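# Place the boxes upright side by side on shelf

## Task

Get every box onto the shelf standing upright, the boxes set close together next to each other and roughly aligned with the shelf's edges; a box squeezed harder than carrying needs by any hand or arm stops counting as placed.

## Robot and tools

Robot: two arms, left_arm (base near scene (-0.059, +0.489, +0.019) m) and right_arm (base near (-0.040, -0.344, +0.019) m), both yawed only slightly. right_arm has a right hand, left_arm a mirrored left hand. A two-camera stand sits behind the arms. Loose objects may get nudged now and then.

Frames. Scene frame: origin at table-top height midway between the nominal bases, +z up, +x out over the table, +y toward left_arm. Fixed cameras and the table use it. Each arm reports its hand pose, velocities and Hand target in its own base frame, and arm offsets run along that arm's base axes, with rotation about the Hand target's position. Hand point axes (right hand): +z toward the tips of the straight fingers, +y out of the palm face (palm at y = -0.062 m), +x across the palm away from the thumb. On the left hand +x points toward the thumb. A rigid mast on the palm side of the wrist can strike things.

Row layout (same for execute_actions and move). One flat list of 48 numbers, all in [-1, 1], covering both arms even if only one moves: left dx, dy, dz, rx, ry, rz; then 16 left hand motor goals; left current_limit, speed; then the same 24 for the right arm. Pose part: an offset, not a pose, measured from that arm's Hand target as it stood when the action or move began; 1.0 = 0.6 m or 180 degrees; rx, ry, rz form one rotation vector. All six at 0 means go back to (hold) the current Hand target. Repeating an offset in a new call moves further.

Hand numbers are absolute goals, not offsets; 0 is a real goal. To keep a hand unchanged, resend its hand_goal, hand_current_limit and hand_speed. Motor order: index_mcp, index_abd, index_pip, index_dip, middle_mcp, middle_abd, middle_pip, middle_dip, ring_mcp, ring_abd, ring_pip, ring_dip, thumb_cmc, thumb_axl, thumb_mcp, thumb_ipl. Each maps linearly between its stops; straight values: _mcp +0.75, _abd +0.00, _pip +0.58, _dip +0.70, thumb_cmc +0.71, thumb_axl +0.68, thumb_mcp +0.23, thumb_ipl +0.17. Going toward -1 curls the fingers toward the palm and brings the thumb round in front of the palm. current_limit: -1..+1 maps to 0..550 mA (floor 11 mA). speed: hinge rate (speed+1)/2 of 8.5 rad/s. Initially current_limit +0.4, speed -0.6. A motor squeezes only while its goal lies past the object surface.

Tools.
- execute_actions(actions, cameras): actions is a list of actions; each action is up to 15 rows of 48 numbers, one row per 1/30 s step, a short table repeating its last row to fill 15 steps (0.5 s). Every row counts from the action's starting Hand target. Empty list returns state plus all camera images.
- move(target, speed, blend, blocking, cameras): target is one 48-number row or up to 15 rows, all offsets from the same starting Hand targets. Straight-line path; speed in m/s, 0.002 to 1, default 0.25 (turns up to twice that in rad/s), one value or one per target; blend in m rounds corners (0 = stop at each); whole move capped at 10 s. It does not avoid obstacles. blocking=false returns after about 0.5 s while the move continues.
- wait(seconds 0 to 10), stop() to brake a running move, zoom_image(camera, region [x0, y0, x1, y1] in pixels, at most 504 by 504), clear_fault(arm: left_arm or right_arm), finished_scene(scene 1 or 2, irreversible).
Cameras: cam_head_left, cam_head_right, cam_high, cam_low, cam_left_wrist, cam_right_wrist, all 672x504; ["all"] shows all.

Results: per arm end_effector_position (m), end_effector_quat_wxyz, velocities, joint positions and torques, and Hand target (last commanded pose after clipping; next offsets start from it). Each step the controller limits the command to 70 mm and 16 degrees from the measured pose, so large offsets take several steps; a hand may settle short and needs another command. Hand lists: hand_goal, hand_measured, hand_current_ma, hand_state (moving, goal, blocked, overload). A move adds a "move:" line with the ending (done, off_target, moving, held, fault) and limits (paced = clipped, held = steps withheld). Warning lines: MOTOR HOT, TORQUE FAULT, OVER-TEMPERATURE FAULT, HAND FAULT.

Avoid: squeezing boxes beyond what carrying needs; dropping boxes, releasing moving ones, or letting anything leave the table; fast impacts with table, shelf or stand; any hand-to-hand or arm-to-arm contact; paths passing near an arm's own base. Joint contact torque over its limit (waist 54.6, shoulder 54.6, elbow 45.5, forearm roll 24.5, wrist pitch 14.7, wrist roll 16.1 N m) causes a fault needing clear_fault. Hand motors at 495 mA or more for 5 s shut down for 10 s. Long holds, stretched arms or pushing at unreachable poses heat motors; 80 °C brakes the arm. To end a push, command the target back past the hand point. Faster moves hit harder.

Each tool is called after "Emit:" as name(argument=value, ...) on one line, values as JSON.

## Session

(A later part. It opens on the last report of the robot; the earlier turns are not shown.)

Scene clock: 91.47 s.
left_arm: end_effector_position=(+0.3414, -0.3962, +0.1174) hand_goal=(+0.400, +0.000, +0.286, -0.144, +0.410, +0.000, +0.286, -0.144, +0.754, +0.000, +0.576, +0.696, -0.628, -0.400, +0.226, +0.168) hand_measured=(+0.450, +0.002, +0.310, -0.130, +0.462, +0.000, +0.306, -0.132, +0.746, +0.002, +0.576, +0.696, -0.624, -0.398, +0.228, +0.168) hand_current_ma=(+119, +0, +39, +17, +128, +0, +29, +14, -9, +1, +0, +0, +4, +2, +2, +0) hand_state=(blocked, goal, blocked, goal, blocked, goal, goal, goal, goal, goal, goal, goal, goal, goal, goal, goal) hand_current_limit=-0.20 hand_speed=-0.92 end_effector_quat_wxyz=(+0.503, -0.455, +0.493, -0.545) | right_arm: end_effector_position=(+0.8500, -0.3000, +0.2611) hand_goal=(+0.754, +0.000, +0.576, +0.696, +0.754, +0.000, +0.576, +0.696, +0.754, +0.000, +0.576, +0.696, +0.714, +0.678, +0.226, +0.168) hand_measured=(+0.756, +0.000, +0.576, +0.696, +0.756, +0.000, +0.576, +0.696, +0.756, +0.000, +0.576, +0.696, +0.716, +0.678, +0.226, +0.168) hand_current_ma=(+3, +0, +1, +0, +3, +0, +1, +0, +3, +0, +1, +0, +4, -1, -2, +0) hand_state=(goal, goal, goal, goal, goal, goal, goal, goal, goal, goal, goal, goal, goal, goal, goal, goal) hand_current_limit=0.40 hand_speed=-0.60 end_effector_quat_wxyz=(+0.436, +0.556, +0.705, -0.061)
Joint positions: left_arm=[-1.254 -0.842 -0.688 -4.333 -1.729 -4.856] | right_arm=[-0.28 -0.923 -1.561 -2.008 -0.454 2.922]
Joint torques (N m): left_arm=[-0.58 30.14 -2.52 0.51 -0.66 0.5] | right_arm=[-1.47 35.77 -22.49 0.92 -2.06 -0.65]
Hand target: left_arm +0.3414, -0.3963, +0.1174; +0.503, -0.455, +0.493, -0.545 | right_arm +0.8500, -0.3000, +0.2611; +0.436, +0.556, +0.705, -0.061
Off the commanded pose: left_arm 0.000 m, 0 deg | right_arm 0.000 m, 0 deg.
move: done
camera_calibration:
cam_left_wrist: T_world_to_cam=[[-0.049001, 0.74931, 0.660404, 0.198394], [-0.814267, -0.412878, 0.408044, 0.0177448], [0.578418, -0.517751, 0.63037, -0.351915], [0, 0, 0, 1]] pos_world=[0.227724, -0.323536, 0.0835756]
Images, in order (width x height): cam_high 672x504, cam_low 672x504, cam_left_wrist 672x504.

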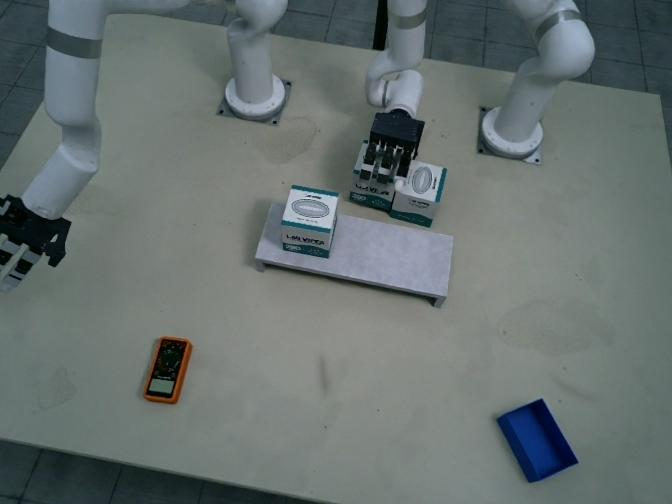

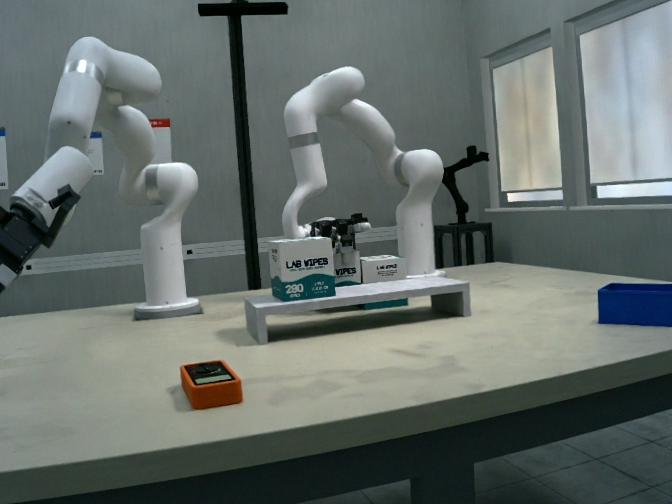

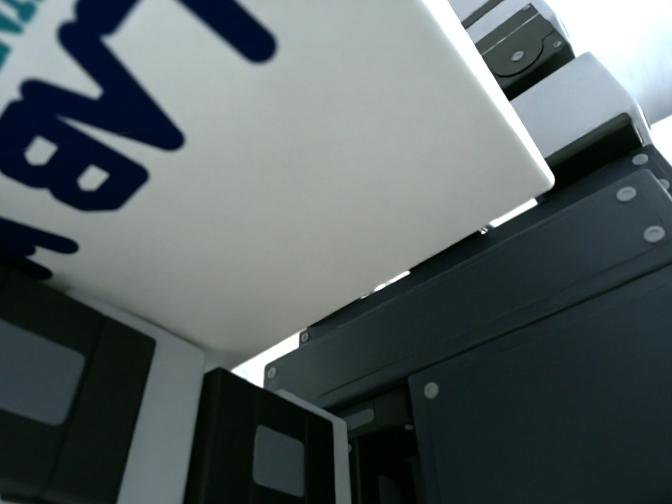

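Emit:
move(target=[[0,0,0.1827,0,0,0,0.39,0,0.285,-0.145,0.40,0,0.285,-0.145,0.754,0,0.576,0.696,-0.629,-0.401,0.225,0.168,-0.2,-0.92,0,0,0,0,0,0,0.754,0,0.576,0.696,0.754,0,0.576,0.696,0.754,0,0.576,0.696,0.714,0.678,0.226,0.168,0.4,-0.6],[0.3667,0.0005,0.1827,0,0,0.0252,0.39,0,0.285,-0.145,0.40,0,0.285,-0.145,0.754,0,0.576,0.696,-0.629,-0.401,0.225,0.168,-0.2,-0.92,0,0,0,0,0,0,0.754,0,0.576,0.696,0.754,0,0.576,0.696,0.754,0,0.576,0.696,0.714,0.678,0.226,0.168,0.4,-0.6],[0.3667,0.0005,0.1,0,0,0.0252,0.39,0,0.285,-0.145,0.40,0,0.285,-0.145,0.754,0,0.576,0.696,-0.629,-0.401,0.225,0.168,-0.2,-0.92,0,0,0,0,0,0,0.754,0,0.576,0.696,0.754,0,0.576,0.696,0.754,0,0.576,0.696,0.714,0.678,0.226,0.168,0.4,-0.6]], speed=[0.1,0.12,0.06], cameras=["cam_low","cam_high","cam_left_wrist"])

Emit:
zoom_image(camera="cam_low", region=[230, 200, 470, 340])

Emit:
zoom_image(camera="cam_high", region=[240, 160, 470, 310])

Scene clock: 98.37 s.
left_arm: end_effector_position=(+0.5614, -0.3960, +0.1774) hand_goal=(+0.390, +0.000, +0.286, -0.144, +0.400, +0.000, +0.286, -0.144, +0.754, +0.000, +0.576, +0.696, -0.628, -0.400, +0.226, +0.168) hand_measured=(+0.444, +0.002, +0.314, -0.128, +0.458, +0.000, +0.308, -0.130, +0.746, +0.002, +0.576, +0.696, -0.622, -0.398, +0.228, +0.168) hand_current_ma=(+137, +0, +47, +21, +147, +0, +35, +17, -9, +1, +0, +0, +5, +2, +2, +0) hand_state=(blocked, goal, blocked, goal, blocked, goal, blocked, goal, goal, goal, goal, goal, goal, goal, goal, goal) hand_current_limit=-0.20 hand_speed=-0.92 end_effector_quat_wxyz=(+0.524, -0.474, +0.475, -0.525) | right_arm: end_effector_position=(+0.8500, -0.3000, +0.2611) hand_goal=(+0.754, +0.000, +0.576, +0.696, +0.754, +0.000, +0.576, +0.696, +0.754, +0.000, +0.576, +0.696, +0.714, +0.678, +0.226, +0.168) hand_measured=(+0.756, +0.000, +0.576, +0.696, +0.756, +0.000, +0.576, +0.696, +0.756, +0.000, +0.576, +0.696, +0.716, +0.678, +0.226, +0.168) hand_current_ma=(+3, +0, +1, +0, +3, +0, +1, +0, +3, +0, +1, +0, +4, -1, -2, +0) hand_state=(goal, goal, goal, goal, goal, goal, goal, goal, goal, goal, goal, goal, goal, goal, goal, goal) hand_current_limit=0.40 hand_speed=-0.60 end_effector_quat_wxyz=(+0.436, +0.556, +0.705, -0.061)
Joint positions: left_arm=[-0.84 -0.804 -0.974 -3.975 -1.558 -4.587] | right_arm=[-0.28 -0.923 -1.561 -2.008 -0.454 2.922]
Joint torques (N m): left_arm=[3.14 25.66 -12.72 0.76 -2.9 -0.64] | right_arm=[-2.21 35.1 -22.63 0.98 -2.02 -0.6]
Hand target: left_arm +0.5614, -0.3960, +0.1774; +0.524, -0.474, +0.475, -0.525 | right_arm +0.8500, -0.3000, +0.2611; +0.436, +0.556, +0.705, -0.061
Off the commanded pose: left_arm 0.000 m, 0 deg | right_arm 0.000 m, 0 deg.
move: done
camera_calibration:
cam_left_wrist: T_world_to_cam=[[-0.108158, 0.743125, 0.660354, 0.20013], [-0.779072, -0.475977, 0.408035, 0.127747], [0.617534, -0.470331, 0.630429, -0.520055], [0, 0, 0, 1]] pos_world=[0.442321, -0.332515, 0.143576]
Images, in order (width x height): cam_high 672x504, cam_low 672x504, cam_left_wrist 672x504.

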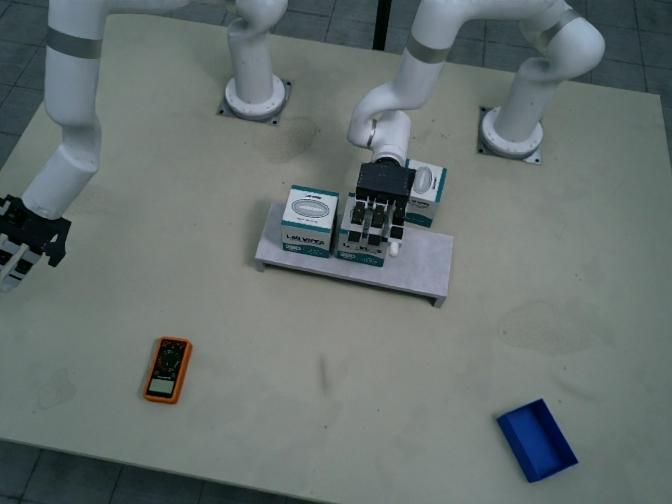

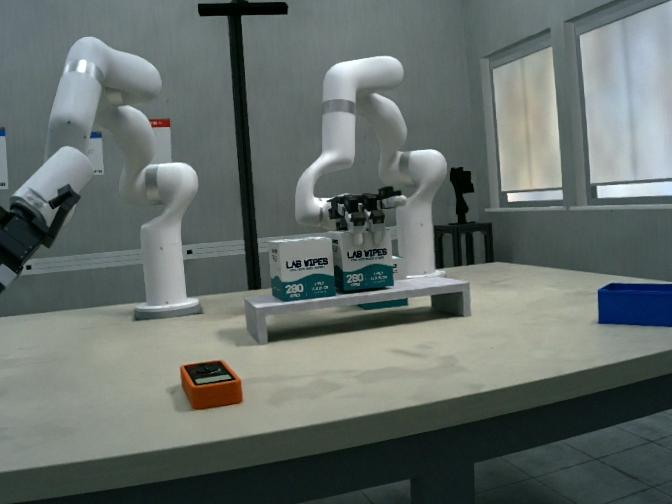

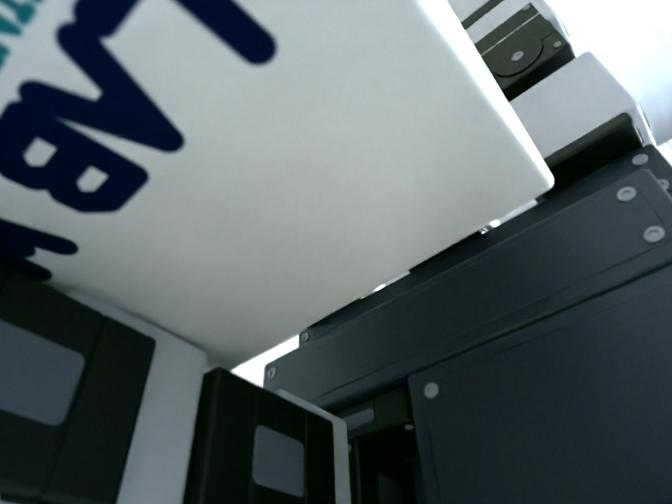

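Scaled by 2.100.

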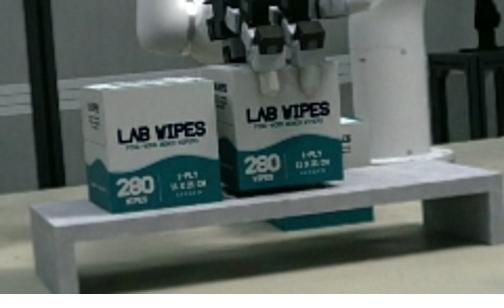

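Scaled by 2.191.

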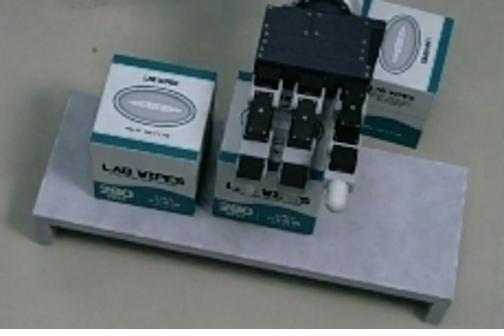

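Emit:
move(target=[0,-0.0333,0,0,0,0,0.39,0,0.285,-0.145,0.40,0,0.285,-0.145,0.754,0,0.576,0.696,-0.629,-0.401,0.225,0.168,-0.2,-0.92,0,0,0,0,0,0,0.754,0,0.576,0.696,0.754,0,0.576,0.696,0.754,0,0.576,0.696,0.714,0.678,0.226,0.168,0.4,-0.6], speed=0.04, cameras=["cam_low","cam_high"])

Emit:
zoom_image(camera="cam_low", region=[290, 220, 390, 310])

Emit:
zoom_image(camera="cam_high", region=[270, 170, 400, 280])

Scene clock: 100.40 s.
left_arm: end_effector_position=(+0.5614, -0.4159, +0.1774) hand_goal=(+0.390, +0.000, +0.286, -0.144, +0.400, +0.000, +0.286, -0.144, +0.754, +0.000, +0.576, +0.696, -0.628, -0.400, +0.226, +0.168) hand_measured=(+0.444, +0.000, +0.314, -0.128, +0.458, +0.000, +0.308, -0.130, +0.746, +0.002, +0.576, +0.696, -0.622, -0.398, +0.228, +0.168) hand_current_ma=(+137, +0, +47, +21, +147, +0, +35, +17, -9, +1, +0, +0, +5, +2, +2, +0) hand_state=(blocked, goal, blocked, goal, blocked, goal, blocked, goal, goal, goal, goal, goal, goal, goal, goal, goal) hand_current_limit=-0.20 hand_speed=-0.92 end_effector_quat_wxyz=(+0.524, -0.474, +0.475, -0.525) | right_arm: end_effector_position=(+0.8500, -0.3000, +0.2611) hand_goal=(+0.754, +0.000, +0.576, +0.696, +0.754, +0.000, +0.576, +0.696, +0.754, +0.000, +0.576, +0.696, +0.714, +0.678, +0.226, +0.168) hand_measured=(+0.756, +0.000, +0.576, +0.696, +0.756, +0.000, +0.576, +0.696, +0.756, +0.000, +0.576, +0.696, +0.716, +0.678, +0.226, +0.168) hand_current_ma=(+3, +0, +1, +0, +3, +0, +1, +0, +3, +0, +1, +0, +4, -1, -2, +0) hand_state=(goal, goal, goal, goal, goal, goal, goal, goal, goal, goal, goal, goal, goal, goal, goal, goal) hand_current_limit=0.40 hand_speed=-0.60 end_effector_quat_wxyz=(+0.436, +0.556, +0.705, -0.061)
Joint positions: left_arm=[-0.866 -0.824 -1.018 -4.001 -1.544 -4.565] | right_arm=[-0.28 -0.923 -1.561 -2.008 -0.454 2.922]
Joint torques (N m): left_arm=[-5.22 26.27 -13.02 -0.69 -0.64 0.52] | right_arm=[-1.94 36.12 -22.73 0.91 -2.14 -0.68]
Hand target: left_arm +0.5614, -0.4159, +0.1774; +0.524, -0.474, +0.475, -0.525 | right_arm +0.8500, -0.3000, +0.2611; +0.436, +0.556, +0.705, -0.061
Off the commanded pose: left_arm 0.000 m, 0 deg | right_arm 0.000 m, 0 deg.
move: done
Images, in order (width x height): cam_high 672x504, cam_low 672x504.

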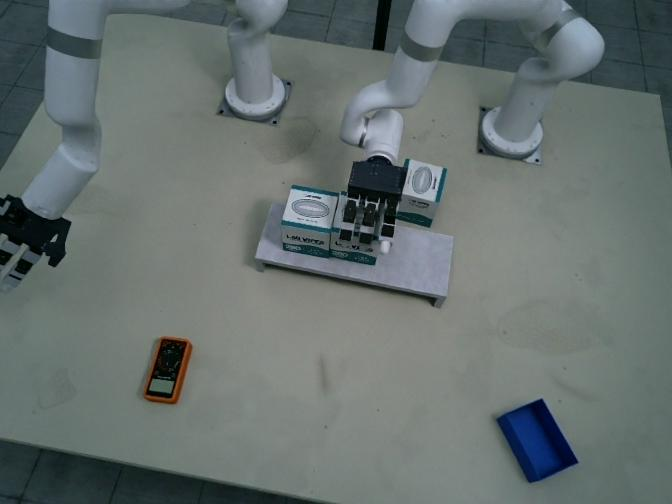

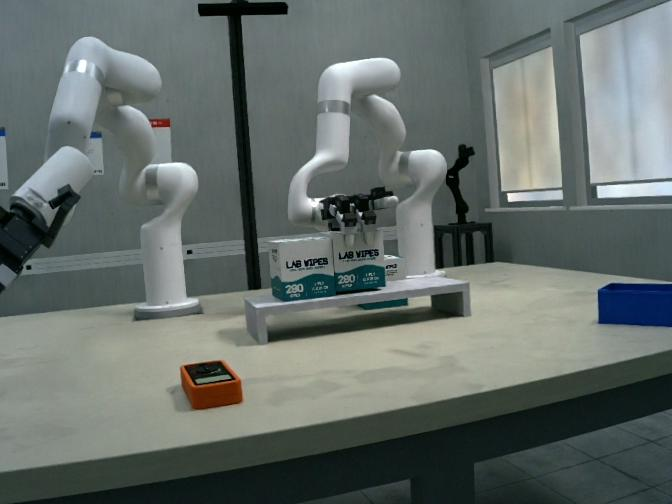

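Scaled by 5.040.

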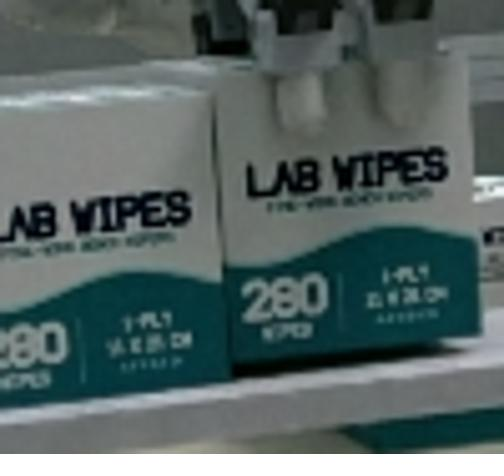

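Scaled by 3.877.

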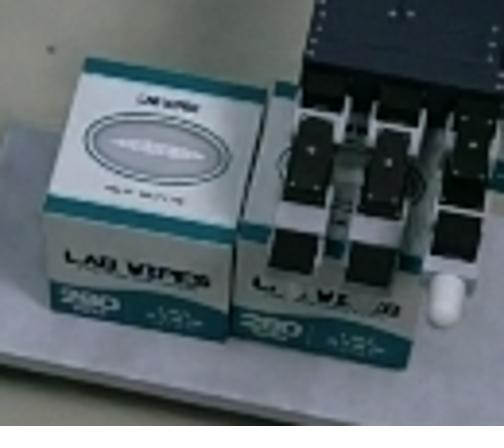

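Emit:
move(target=[0,0,-0.0182,0,0,0,0.39,0,0.285,-0.145,0.40,0,0.285,-0.145,0.754,0,0.576,0.696,-0.629,-0.401,0.225,0.168,-0.2,-0.92,0,0,0,0,0,0,0.754,0,0.576,0.696,0.754,0,0.576,0.696,0.754,0,0.576,0.696,0.714,0.678,0.226,0.168,0.4,-0.6], speed=0.02, cameras=["cam_low","cam_left_wrist"])

Emit:
zoom_image(camera="cam_low", region=[290, 220, 410, 320])

Scene clock: 102.07 s.
left_arm: end_effector_position=(+0.5614, -0.4160, +0.1665) hand_goal=(+0.390, +0.000, +0.286, -0.144, +0.400, +0.000, +0.286, -0.144, +0.754, +0.000, +0.576, +0.696, -0.628, -0.400, +0.226, +0.168) hand_measured=(+0.444, +0.000, +0.314, -0.128, +0.458, +0.000, +0.308, -0.132, +0.746, +0.002, +0.576, +0.696, -0.622, -0.398, +0.228, +0.168) hand_current_ma=(+137, +0, +47, +21, +147, +0, +36, +17, -9, +1, +0, +0, +5, +2, +2, +0) hand_state=(blocked, goal, blocked, goal, blocked, goal, blocked, goal, goal, goal, goal, goal, goal, goal, goal, goal) hand_current_limit=-0.20 hand_speed=-0.92 end_effector_quat_wxyz=(+0.524, -0.474, +0.475, -0.525) | right_arm: end_effector_position=(+0.8500, -0.3000, +0.2611) hand_goal=(+0.754, +0.000, +0.576, +0.696, +0.754, +0.000, +0.576, +0.696, +0.754, +0.000, +0.576, +0.696, +0.714, +0.678, +0.226, +0.168) hand_measured=(+0.756, +0.000, +0.576, +0.696, +0.756, +0.000, +0.576, +0.696, +0.756, +0.000, +0.576, +0.696, +0.716, +0.678, +0.226, +0.168) hand_current_ma=(+3, +0, +1, +0, +3, +0, +1, +0, +3, +0, +1, +0, +4, -1, -2, +0) hand_state=(goal, goal, goal, goal, goal, goal, goal, goal, goal, goal, goal, goal, goal, goal, goal, goal) hand_current_limit=0.40 hand_speed=-0.60 end_effector_quat_wxyz=(+0.436, +0.556, +0.705, -0.061)
Joint positions: left_arm=[-0.866 -0.849 -1.027 -4.001 -1.555 -4.577] | right_arm=[-0.28 -0.923 -1.561 -2.008 -0.454 2.922]
Joint torques (N m): left_arm=[-0.36 22.81 -11.23 0.49 -1.22 -0.4] | right_arm=[-1.91 36.45 -22.58 1.31 -2.09 -0.61]
Hand target: left_arm +0.5614, -0.4159, +0.1664; +0.524, -0.474, +0.475, -0.525 | right_arm +0.8500, -0.3000, +0.2611; +0.436, +0.556, +0.705, -0.061
Off the commanded pose: left_arm 0.000 m, 0 deg | right_arm 0.000 m, 0 deg.
move: done
camera_calibration:
cam_left_wrist: T_world_to_cam=[[-0.108198, 0.743166, 0.660301, 0.222229], [-0.779146, -0.475914, 0.407967, 0.122739], [0.617433, -0.47033, 0.630528, -0.522558], [0, 0, 0, 1]] pos_world=[0.442321, -0.352514, 0.132676]
Images, in order (width x height): cam_low 672x504, cam_left_wrist 672x504.

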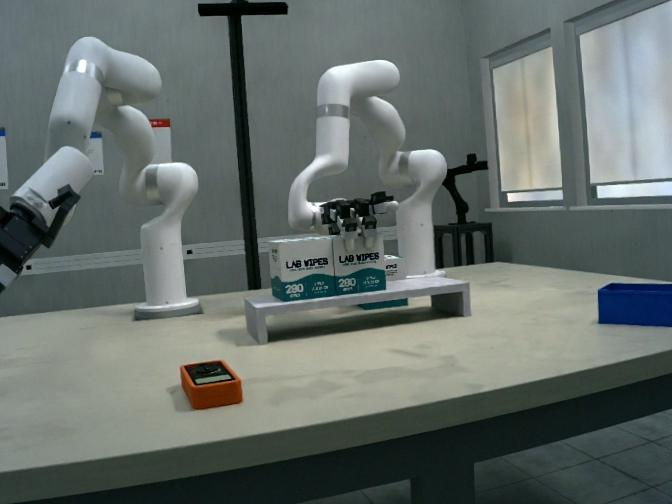

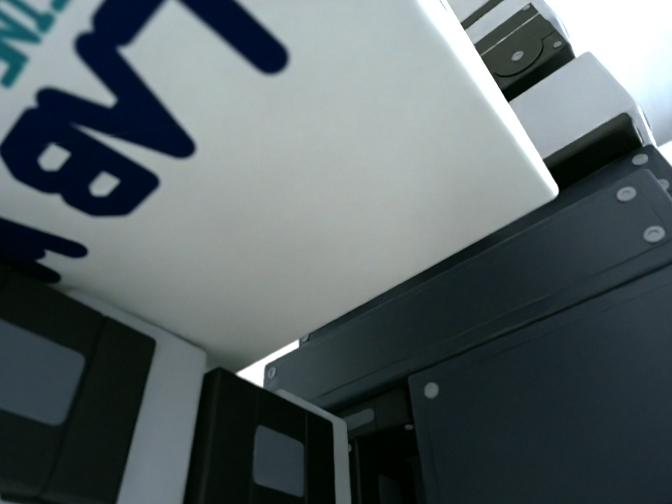

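Scaled by 4.200.

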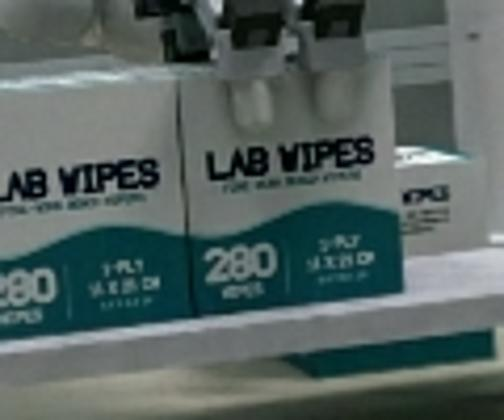

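Emit:
move(target=[[0,0,0,0,0,0,0.70,0,0.285,-0.145,0.70,0,0.285,-0.145,0.754,0,0.576,0.696,-0.629,-0.401,0.225,0.168,0,-0.9,0,0,0,0,0,0,0.754,0,0.576,0.696,0.754,0,0.576,0.696,0.754,0,0.576,0.696,0.714,0.678,0.226,0.168,0.4,-0.6],[-0.0117,0,0,0,0,0,0.72,0,0.212,-0.029,0.72,0,0.212,-0.029,0.754,0,0.576,0.696,-0.629,-0.401,0.225,0.168,0,-0.9,0,0,0,0,0,0,0.754,0,0.576,0.696,0.754,0,0.576,0.696,0.754,0,0.576,0.696,0.714,0.678,0.226,0.168,0.4,-0.6],[-0.0117,0,0,0,0,0,0.72,0,0.212,-0.029,0.72,0,0.212,-0.029,0.754,0,0.576,0.696,-0.629,-0.401,0.225,0.168,0.4,-0.8,0,0,0,0,0,0,0.754,0,0.576,0.696,0.754,0,0.576,0.696,0.754,0,0.576,0.696,0.714,0.678,0.226,0.168,0.4,-0.6]], speed=0.03, cameras=["cam_high","cam_low","cam_left_wrist"])

Emit:
zoom_image(camera="cam_high", region=[270, 170, 400, 280])

Scene clock: 106.27 s.
left_arm: end_effector_position=(+0.5544, -0.4159, +0.1665) hand_goal=(+0.720, +0.000, +0.212, -0.028, +0.720, +0.000, +0.212, -0.028, +0.754, +0.000, +0.576, +0.696, -0.628, -0.400, +0.226, +0.168) hand_measured=(+0.698, +0.000, +0.212, -0.032, +0.694, +0.000, +0.212, -0.030, +0.746, +0.002, +0.576, +0.696, -0.624, -0.398, +0.228, +0.168) hand_current_ma=(-38, +0, +0, -3, -49, +0, +0, -2, -9, +1, +0, +0, +2, +2, +2, +0) hand_state=(blocked, goal, goal, goal, blocked, goal, goal, goal, goal, goal, goal, goal, goal, goal, goal, goal) hand_current_limit=0.40 hand_speed=-0.80 end_effector_quat_wxyz=(+0.524, -0.474, +0.475, -0.525) | right_arm: end_effector_position=(+0.8500, -0.3000, +0.2611) hand_goal=(+0.754, +0.000, +0.576, +0.696, +0.754, +0.000, +0.576, +0.696, +0.754, +0.000, +0.576, +0.696, +0.714, +0.678, +0.226, +0.168) hand_measured=(+0.756, +0.000, +0.576, +0.696, +0.756, +0.000, +0.576, +0.696, +0.756, +0.000, +0.576, +0.696, +0.716, +0.678, +0.226, +0.168) hand_current_ma=(+3, +0, +1, +0, +3, +0, +1, +0, +3, +0, +1, +0, +4, -1, -2, +0) hand_state=(goal, goal, goal, goal, goal, goal, goal, goal, goal, goal, goal, goal, goal, goal, goal, goal) hand_current_limit=0.40 hand_speed=-0.60 end_effector_quat_wxyz=(+0.436, +0.556, +0.705, -0.061)
Joint positions: left_arm=[-0.877 -0.843 -1.013 -4.011 -1.562 -4.582] | right_arm=[-0.28 -0.923 -1.561 -2.008 -0.454 2.922]
Joint torques (N m): left_arm=[-4.98 34.78 -6.71 -0.58 -2.46 -0.66] | right_arm=[-1.47 36.15 -22.58 0.94 -2.05 -0.7]
Hand target: left_arm +0.5544, -0.4159, +0.1664; +0.524, -0.474, +0.475, -0.525 | right_arm +0.8500, -0.3000, +0.2611; +0.436, +0.556, +0.705, -0.061
Off the commanded pose: left_arm 0.000 m, 0 deg | right_arm 0.000 m, 0 deg.
move: done
camera_calibration:
cam_left_wrist: T_world_to_cam=[[-0.108117, 0.743094, 0.660395, 0.221399], [-0.779047, -0.475996, 0.408061, 0.1172], [0.617573, -0.47036, 0.630369, -0.518286], [0, 0, 0, 1]] pos_world=[0.435321, -0.352515, 0.132676]
Images, in order (width x height): cam_high 672x504, cam_low 672x504, cam_left_wrist 672x504.

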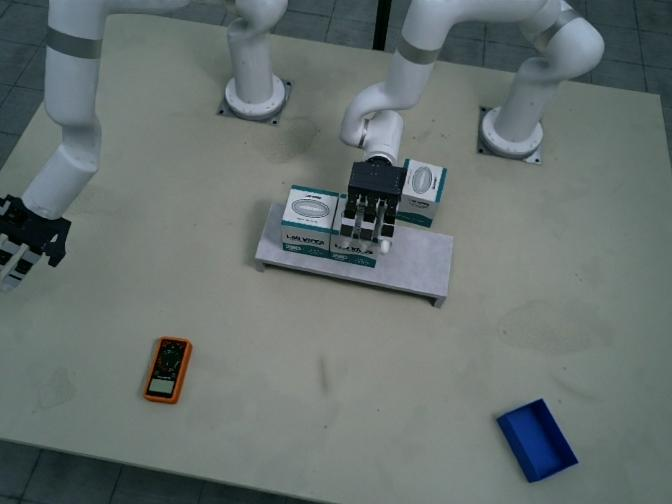

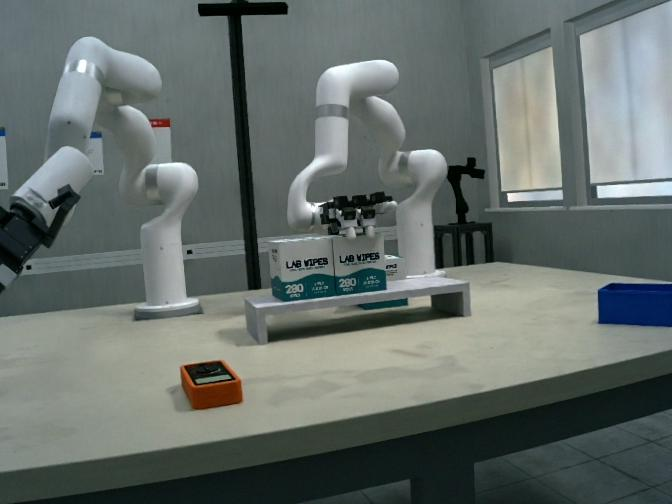

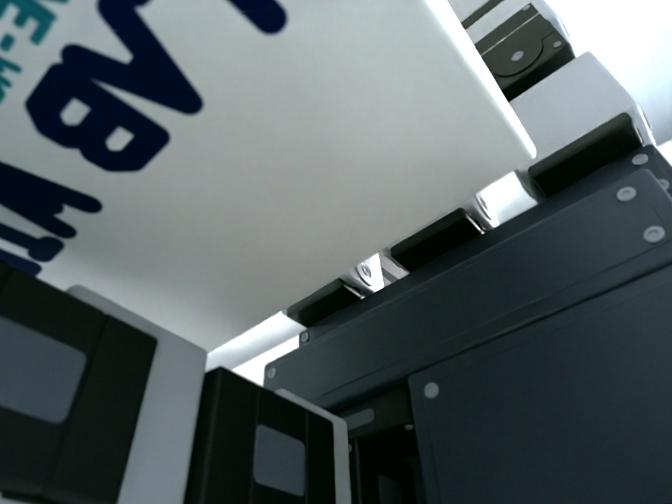

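Scaled by 3.877.

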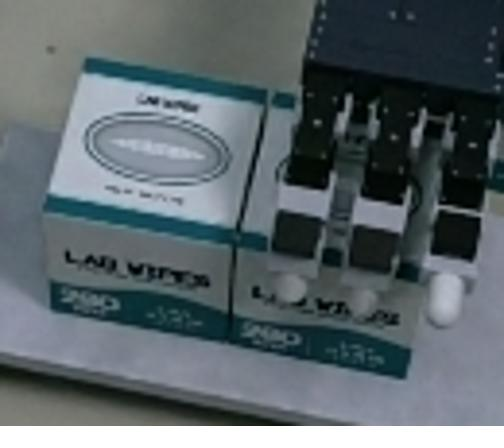

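Emit:
move(target=[[0,0,0.2225,0,0,0,0.72,0,0.212,-0.029,0.72,0,0.212,-0.029,0.754,0,0.576,0.696,-0.629,-0.401,0.225,0.168,0.4,-0.8,0,0,0,0,0,0,0.754,0,0.576,0.696,0.754,0,0.576,0.696,0.754,0,0.576,0.696,0.714,0.678,0.226,0.168,0.4,-0.6],[-0.3383,0.2397,0.2225,0,0,-0.0318,0.72,0,0.212,-0.029,0.72,0,0.212,-0.029,0.754,0,0.576,0.696,-0.629,-0.401,0.225,0.168,0.4,-0.8,0,0,0,0,0,0,0.754,0,0.576,0.696,0.754,0,0.576,0.696,0.754,0,0.576,0.696,0.714,0.678,0.226,0.168,0.4,-0.6],[-0.3383,0.2397,-0.0587,0,0,-0.0318,0.72,0,0.212,-0.029,0.72,0,0.212,-0.029,0.754,0,0.576,0.696,-0.629,-0.401,0.225,0.168,0.4,-0.8,0,0,0,0,0,0,0.754,0,0.576,0.696,0.754,0,0.576,0.696,0.754,0,0.576,0.696,0.714,0.678,0.226,0.168,0.4,-0.6]], speed=[0.1,0.2,0.12], cameras=["cam_high","cam_head_left","cam_left_wrist","cam_low"])

Emit:
zoom_image(camera="cam_high", region=[340, 100, 480, 240])

Emit:
zoom_image(camera="cam_high", region=[270, 170, 400, 280])

Scene clock: 113.87 s.
left_arm: end_effector_position=(+0.3514, -0.2721, +0.1313) hand_goal=(+0.720, +0.000, +0.212, -0.028, +0.720, +0.000, +0.212, -0.028, +0.754, +0.000, +0.576, +0.696, -0.628, -0.400, +0.226, +0.168) hand_measured=(+0.700, +0.000, +0.212, -0.032, +0.696, +0.000, +0.212, -0.030, +0.746, +0.002, +0.576, +0.696, -0.626, -0.398, +0.228, +0.168) hand_current_ma=(-32, +0, +0, -3, -43, +0, +0, -2, -9, +1, +0, +0, +2, +2, +2, +0) hand_state=(goal, goal, goal, goal, blocked, goal, goal, goal, goal, goal, goal, goal, goal, goal, goal, goal) hand_current_limit=0.40 hand_speed=-0.80 end_effector_quat_wxyz=(+0.497, -0.450, +0.498, -0.550) | right_arm: end_effector_position=(+0.8500, -0.3000, +0.2611) hand_goal=(+0.754, +0.000, +0.576, +0.696, +0.754, +0.000, +0.576, +0.696, +0.754, +0.000, +0.576, +0.696, +0.714, +0.678, +0.226, +0.168) hand_measured=(+0.756, +0.000, +0.576, +0.696, +0.756, +0.000, +0.576, +0.696, +0.756, +0.000, +0.576, +0.696, +0.716, +0.678, +0.226, +0.168) hand_current_ma=(+3, +0, +1, +0, +3, +0, +1, +0, +3, +0, +1, +0, +4, -1, -2, +0) hand_state=(goal, goal, goal, goal, goal, goal, goal, goal, goal, goal, goal, goal, goal, goal, goal, goal) hand_current_limit=0.40 hand_speed=-0.60 end_effector_quat_wxyz=(+0.436, +0.556, +0.705, -0.061)
Joint positions: left_arm=[-1.058 -0.765 -0.404 -4.161 -1.872 -5.02] | right_arm=[-0.28 -0.923 -1.561 -2.008 -0.454 2.922]
Joint torques (N m): left_arm=[3.29 16.06 -4.97 -1.01 -2.49 -0.61] | right_arm=[-2.16 36.17 -22.46 0.87 -2.03 -0.56]
Hand target: left_arm +0.3514, -0.2721, +0.1312; +0.497, -0.450, +0.498, -0.550 | right_arm +0.8500, -0.3000, +0.2611; +0.436, +0.556, +0.705, -0.061
Off the commanded pose: left_arm 0.000 m, 0 deg | right_arm 0.000 m, 0 deg.
move: done
camera_calibration:
cam_left_wrist: T_world_to_cam=[[-0.033472, 0.75022, 0.660341, 0.0915413], [-0.822689, -0.395849, 0.408027, 0.0790575], [0.567505, -0.529598, 0.630447, -0.301662], [0, 0, 0, 1]] pos_world=[0.239298, -0.19714, 0.0974758]
Images, in order (width x height): cam_head_left 672x504, cam_high 672x504, cam_low 672x504, cam_left_wrist 672x504.

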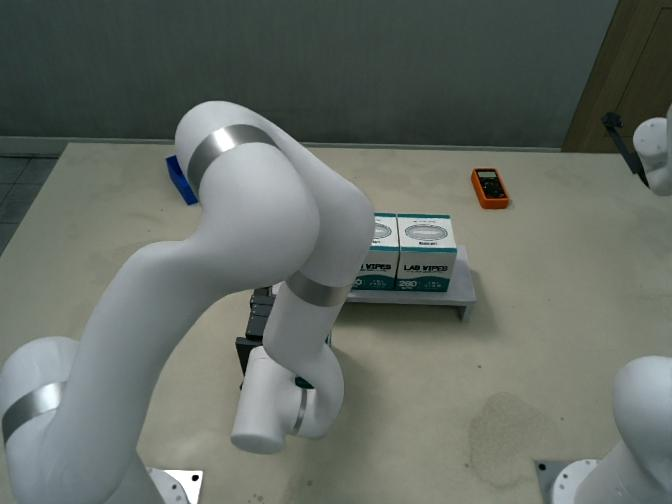

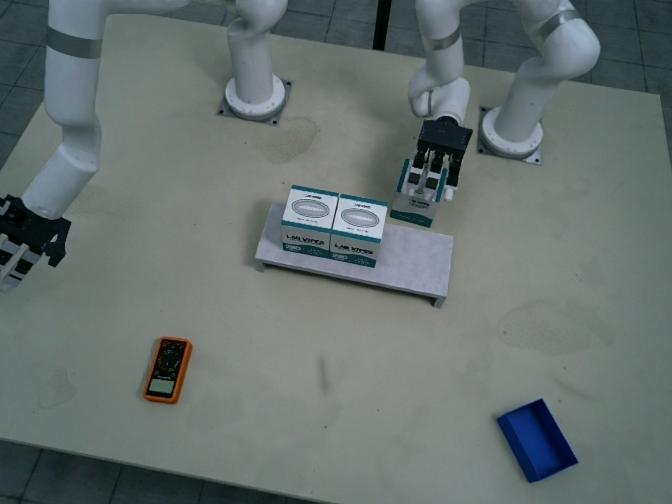

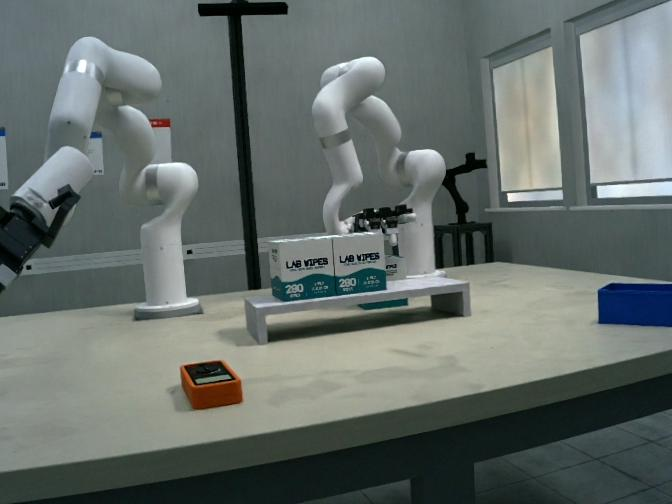

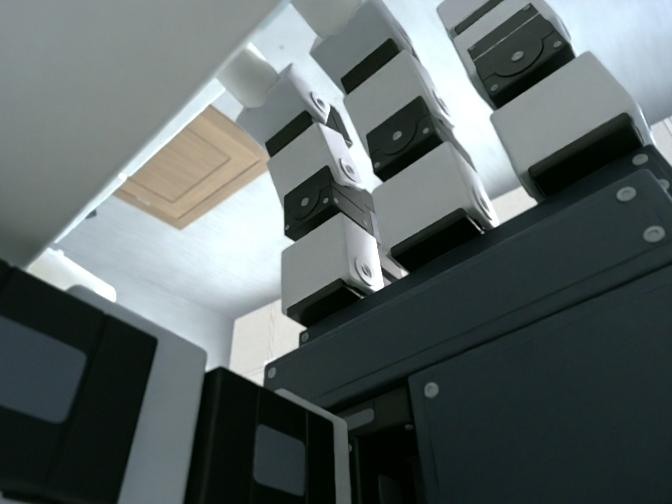

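Scaled by 3.600.

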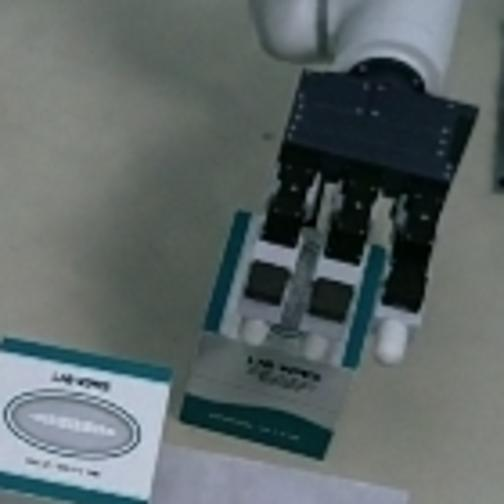

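Scaled by 3.877.

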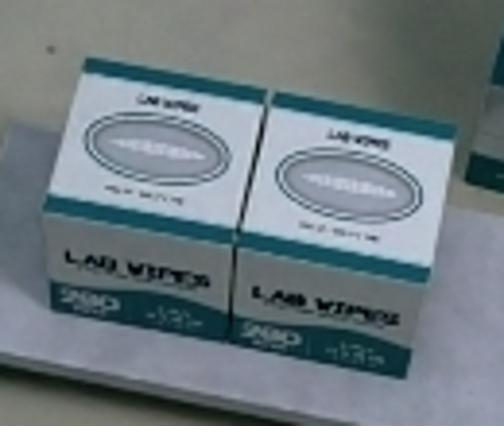

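Emit:
move(target=[0,0,-0.0732,0,0,0,0.72,0,0.212,-0.029,0.72,0,0.212,-0.029,0.754,0,0.576,0.696,-0.629,-0.401,0.225,0.168,0.4,-0.8,0,0,0,0,0,0,0.754,0,0.576,0.696,0.754,0,0.576,0.696,0.754,0,0.576,0.696,0.714,0.678,0.226,0.168,0.4,-0.6], speed=0.06, cameras=["cam_high","cam_left_wrist"])

Emit:
zoom_image(camera="cam_high", region=[340, 100, 480, 240])

Scene clock: 116.23 s.
left_arm: end_effector_position=(+0.3514, -0.2721, +0.0873) hand_goal=(+0.720, +0.000, +0.212, -0.028, +0.720, +0.000, +0.212, -0.028, +0.754, +0.000, +0.576, +0.696, -0.628, -0.400, +0.226, +0.168) hand_measured=(+0.700, +0.000, +0.212, -0.032, +0.696, +0.000, +0.212, -0.030, +0.746, +0.002, +0.576, +0.696, -0.626, -0.398, +0.228, +0.168) hand_current_ma=(-32, +0, +0, -3, -43, +0, +0, -2, -9, +1, +0, +0, +2, +2, +2, +0) hand_state=(goal, goal, goal, goal, blocked, goal, goal, goal, goal, goal, goal, goal, goal, goal, goal, goal) hand_current_limit=0.40 hand_speed=-0.80 end_effector_quat_wxyz=(+0.497, -0.450, +0.498, -0.550) | right_arm: end_effector_position=(+0.8500, -0.3000, +0.2611) hand_goal=(+0.754, +0.000, +0.576, +0.696, +0.754, +0.000, +0.576, +0.696, +0.754, +0.000, +0.576, +0.696, +0.714, +0.678, +0.226, +0.168) hand_measured=(+0.756, +0.000, +0.576, +0.696, +0.756, +0.000, +0.576, +0.696, +0.756, +0.000, +0.576, +0.696, +0.716, +0.678, +0.226, +0.168) hand_current_ma=(+3, +0, +1, +0, +3, +0, +1, +0, +3, +0, +1, +0, +4, -1, -2, +0) hand_state=(goal, goal, goal, goal, goal, goal, goal, goal, goal, goal, goal, goal, goal, goal, goal, goal) hand_current_limit=0.40 hand_speed=-0.60 end_effector_quat_wxyz=(+0.436, +0.556, +0.705, -0.061)
Joint positions: left_arm=[-1.058 -0.926 -0.472 -4.187 -1.919 -5.103] | right_arm=[-0.28 -0.923 -1.561 -2.008 -0.454 2.922]
Joint torques (N m): left_arm=[-0.5 18.43 -3.81 -0.85 -2.47 -0.7] | right_arm=[-2.79 36.08 -22.26 1.28 -2.09 -0.63]
Hand target: left_arm +0.3514, -0.2721, +0.0873; +0.497, -0.450, +0.498, -0.550 | right_arm +0.8500, -0.3000, +0.2611; +0.436, +0.556, +0.705, -0.061
Off the commanded pose: left_arm 0.000 m, 0 deg | right_arm 0.000 m, 0 deg.
move: done
camera_calibration:
cam_left_wrist: T_world_to_cam=[[-0.033472, 0.75022, 0.660341, 0.12053], [-0.822689, -0.395849, 0.408027, 0.0969699], [0.567505, -0.529598, 0.630447, -0.273985], [0, 0, 0, 1]] pos_world=[0.239298, -0.19714, 0.0535758]
Images, in order (width x height): cam_high 672x504, cam_left_wrist 672x504.

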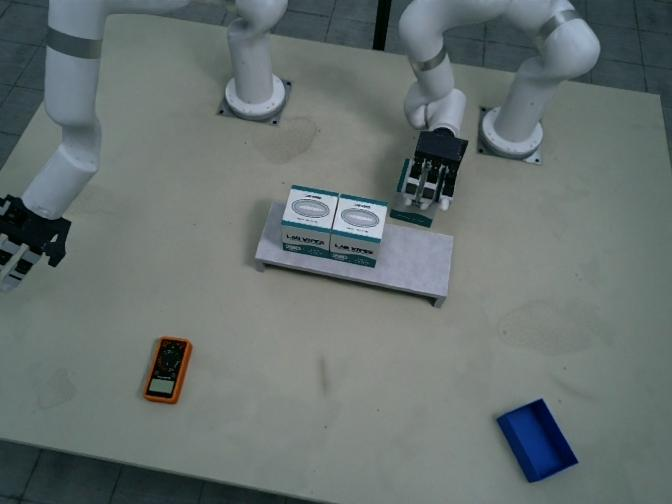

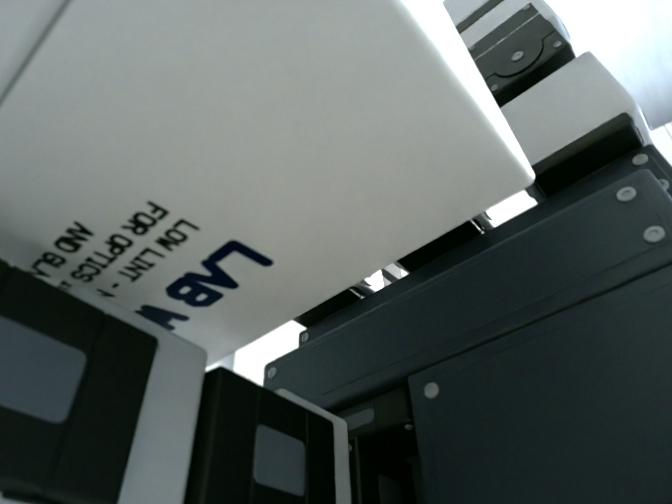

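Scaled by 3.600.

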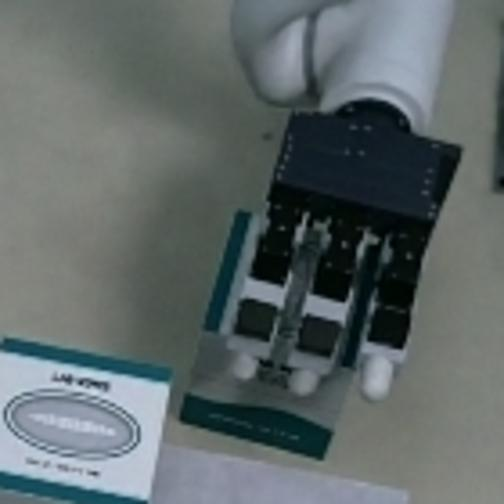

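Emit:
move(target=[[0.0058,-0.0006,0,0,0,0,0.48,0,0.285,-0.145,0.48,0,0.285,-0.145,0.754,0,0.576,0.696,-0.629,-0.401,0.225,0.168,-0.2,-0.85,0,0,0,0,0,0,0.754,0,0.576,0.696,0.754,0,0.576,0.696,0.754,0,0.576,0.696,0.714,0.678,0.226,0.168,0.4,-0.6],[0.0058,-0.0006,0,0,0,0,0.40,0,0.285,-0.145,0.41,0,0.285,-0.145,0.754,0,0.576,0.696,-0.629,-0.401,0.225,0.168,-0.2,-0.92,0,0,0,0,0,0,0.754,0,0.576,0.696,0.754,0,0.576,0.696,0.754,0,0.576,0.696,0.714,0.678,0.226,0.168,0.4,-0.6]], speed=0.04, cameras=["cam_high","cam_left_wrist"])

Emit:
zoom_image(camera="cam_left_wrist", region=[472, 80, 672, 280])

Scene clock: 119.00 s.
left_arm: end_effector_position=(+0.3549, -0.2725, +0.0873) hand_goal=(+0.400, +0.000, +0.286, -0.144, +0.410, +0.000, +0.286, -0.144, +0.754, +0.000, +0.576, +0.696, -0.628, -0.400, +0.226, +0.168) hand_measured=(+0.464, +0.000, +0.306, -0.140, +0.470, +0.000, +0.298, -0.142, +0.746, +0.002, +0.576, +0.696, -0.626, -0.398, +0.228, +0.168) hand_current_ma=(+168, +0, +29, +3, +156, +0, +16, +2, -9, +1, +0, +0, +2, +2, +2, +0) hand_state=(blocked, goal, goal, goal, blocked, goal, goal, goal, goal, goal, goal, goal, goal, goal, goal, goal) hand_current_limit=-0.20 hand_speed=-0.92 end_effector_quat_wxyz=(+0.497, -0.450, +0.498, -0.550) | right_arm: end_effector_position=(+0.8500, -0.3000, +0.2611) hand_goal=(+0.754, +0.000, +0.576, +0.696, +0.754, +0.000, +0.576, +0.696, +0.754, +0.000, +0.576, +0.696, +0.714, +0.678, +0.226, +0.168) hand_measured=(+0.756, +0.000, +0.576, +0.696, +0.756, +0.000, +0.576, +0.696, +0.756, +0.000, +0.576, +0.696, +0.716, +0.678, +0.226, +0.168) hand_current_ma=(+3, +0, +1, +0, +3, +0, +1, +0, +3, +0, +1, +0, +4, -1, -2, +0) hand_state=(goal, goal, goal, goal, goal, goal, goal, goal, goal, goal, goal, goal, goal, goal, goal, goal) hand_current_limit=0.40 hand_speed=-0.60 end_effector_quat_wxyz=(+0.436, +0.556, +0.705, -0.061)
Joint positions: left_arm=[-1.047 -0.925 -0.477 -4.175 -1.921 -5.096] | right_arm=[-0.28 -0.923 -1.561 -2.008 -0.454 2.922]
Joint torques (N m): left_arm=[2.59 24.9 -2.69 0.44 -1.29 0.55] | right_arm=[-1.54 35.54 -22.19 1.06 -2.09 -0.56]
Hand target: left_arm +0.3549, -0.2725, +0.0873; +0.497, -0.450, +0.498, -0.550 | right_arm +0.8500, -0.3000, +0.2611; +0.436, +0.556, +0.705, -0.061
Off the commanded pose: left_arm 0.000 m, 0 deg | right_arm 0.000 m, 0 deg.
move: done
camera_calibration:
cam_left_wrist: T_world_to_cam=[[-0.0335255, 0.750194, 0.660367, 0.120879], [-0.822687, -0.395898, 0.407984, 0.0997226], [0.567506, -0.529598, 0.630447, -0.27613], [0, 0, 0, 1]] pos_world=[0.242798, -0.197441, 0.0535757]
Images, in order (width x height): cam_high 672x504, cam_left_wrist 672x504.

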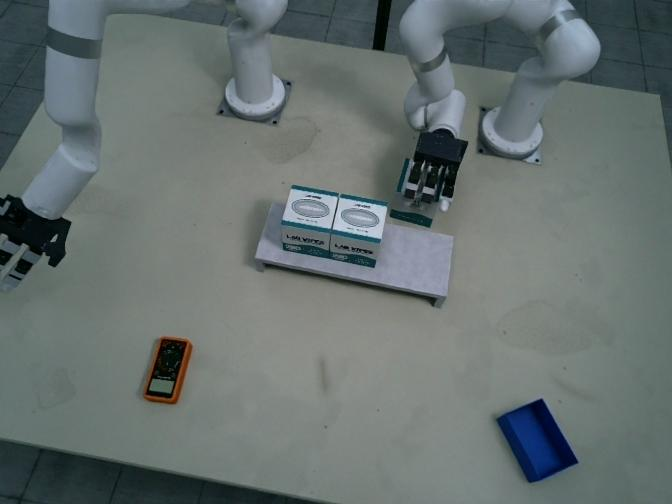

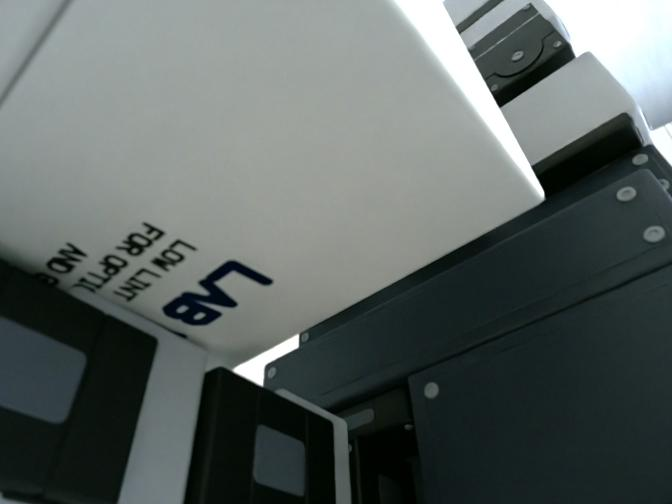

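Scaled by 2.520.

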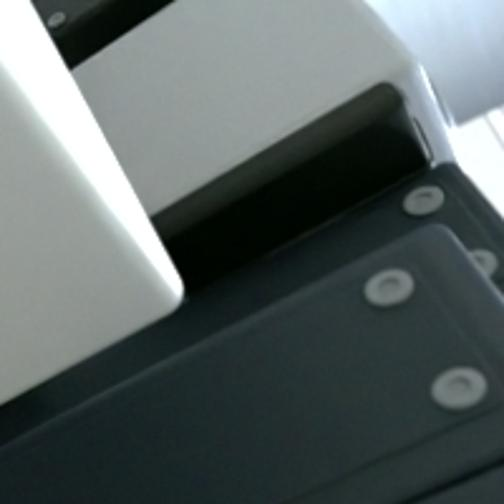

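Emit:
move(target=[[0,0,0.05,0,0,0,0.40,0,0.285,-0.145,0.41,0,0.285,-0.145,0.754,0,0.576,0.696,-0.629,-0.401,0.225,0.168,-0.2,-0.92,0,0,0,0,0,0,0.754,0,0.576,0.696,0.754,0,0.576,0.696,0.754,0,0.576,0.696,0.714,0.678,0.226,0.168,0.4,-0.6]], speed=0.03, cameras=["cam_low","cam_high","cam_left_wrist"])

Emit:
zoom_image(camera="cam_high", region=[340, 100, 480, 240])

Emit:
zoom_image(camera="cam_low", region=[320, 180, 460, 320])

Scene clock: 121.87 s.
left_arm: end_effector_position=(+0.3549, -0.2725, +0.1173) hand_goal=(+0.400, +0.000, +0.286, -0.144, +0.410, +0.000, +0.286, -0.144, +0.754, +0.000, +0.576, +0.696, -0.628, -0.400, +0.226, +0.168) hand_measured=(+0.444, +0.000, +0.308, -0.132, +0.450, +0.000, +0.302, -0.134, +0.746, +0.002, +0.576, +0.696, -0.626, -0.398, +0.228, +0.168) hand_current_ma=(+102, +0, +35, +16, +90, +0, +22, +11, -9, +1, +0, +0, +2, +2, +2, +0) hand_state=(blocked, goal, blocked, goal, blocked, goal, goal, goal, goal, goal, goal, goal, goal, goal, goal, goal) hand_current_limit=-0.20 hand_speed=-0.92 end_effector_quat_wxyz=(+0.497, -0.450, +0.498, -0.550) | right_arm: end_effector_position=(+0.8500, -0.3000, +0.2611) hand_goal=(+0.754, +0.000, +0.576, +0.696, +0.754, +0.000, +0.576, +0.696, +0.754, +0.000, +0.576, +0.696, +0.714, +0.678, +0.226, +0.168) hand_measured=(+0.756, +0.000, +0.576, +0.696, +0.756, +0.000, +0.576, +0.696, +0.756, +0.000, +0.576, +0.696, +0.716, +0.678, +0.226, +0.168) hand_current_ma=(+3, +0, +1, +0, +3, +0, +1, +0, +3, +0, +1, +0, +4, -1, -2, +0) hand_state=(goal, goal, goal, goal, goal, goal, goal, goal, goal, goal, goal, goal, goal, goal, goal, goal) hand_current_limit=0.40 hand_speed=-0.60 end_effector_quat_wxyz=(+0.436, +0.556, +0.705, -0.061)
Joint positions: left_arm=[-1.047 -0.817 -0.429 -4.157 -1.889 -5.042] | right_arm=[-0.28 -0.923 -1.561 -2.008 -0.454 2.922]
Joint torques (N m): left_arm=[-1.2 25.52 0.47 0.48 -0.67 0.47] | right_arm=[-1.2 35.99 -22.6 1.03 -2.09 -0.64]
Hand target: left_arm +0.3549, -0.2725, +0.1173; +0.497, -0.450, +0.498, -0.550 | right_arm +0.8500, -0.3000, +0.2611; +0.436, +0.556, +0.705, -0.061
Off the commanded pose: left_arm 0.000 m, 0 deg | right_arm 0.000 m, 0 deg.
move: done
camera_calibration:
cam_left_wrist: T_world_to_cam=[[-0.0334559, 0.750114, 0.660462, 0.101094], [-0.822686, -0.395909, 0.407977, 0.0875222], [0.567511, -0.529703, 0.630354, -0.294995], [0, 0, 0, 1]] pos_world=[0.242798, -0.197441, 0.0834756]
Images, in order (width x height): cam_high 672x504, cam_low 672x504, cam_left_wrist 672x504.

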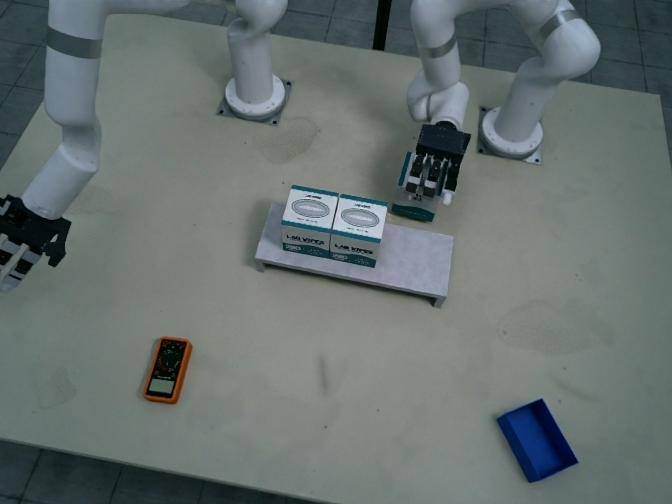

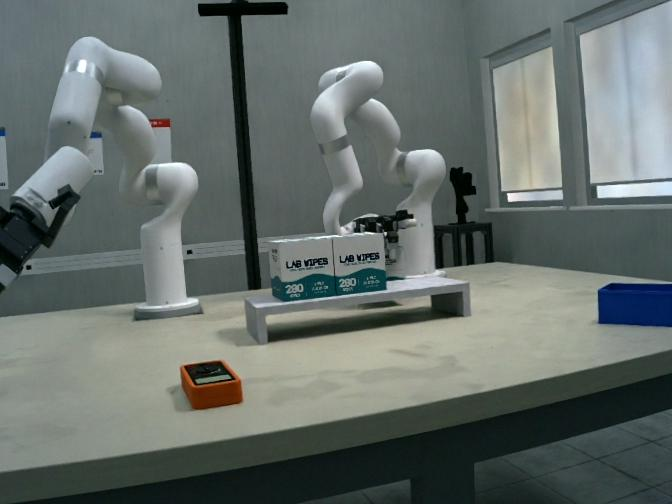

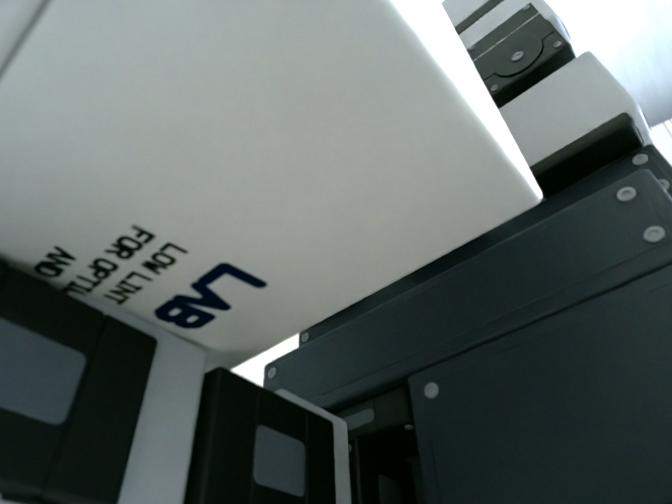

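Scaled by 3.600.

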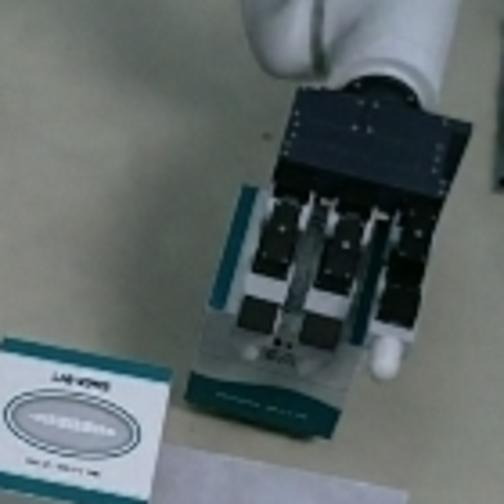

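Scaled by 3.600.

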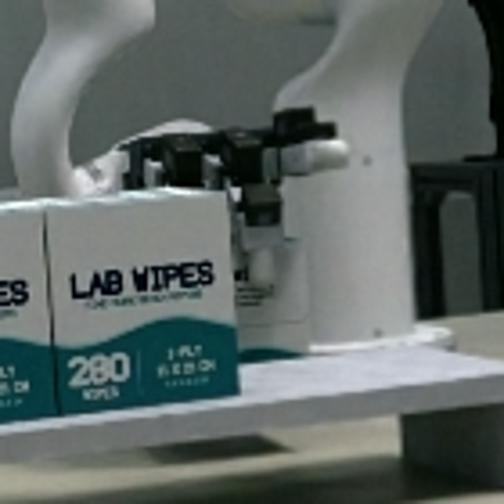

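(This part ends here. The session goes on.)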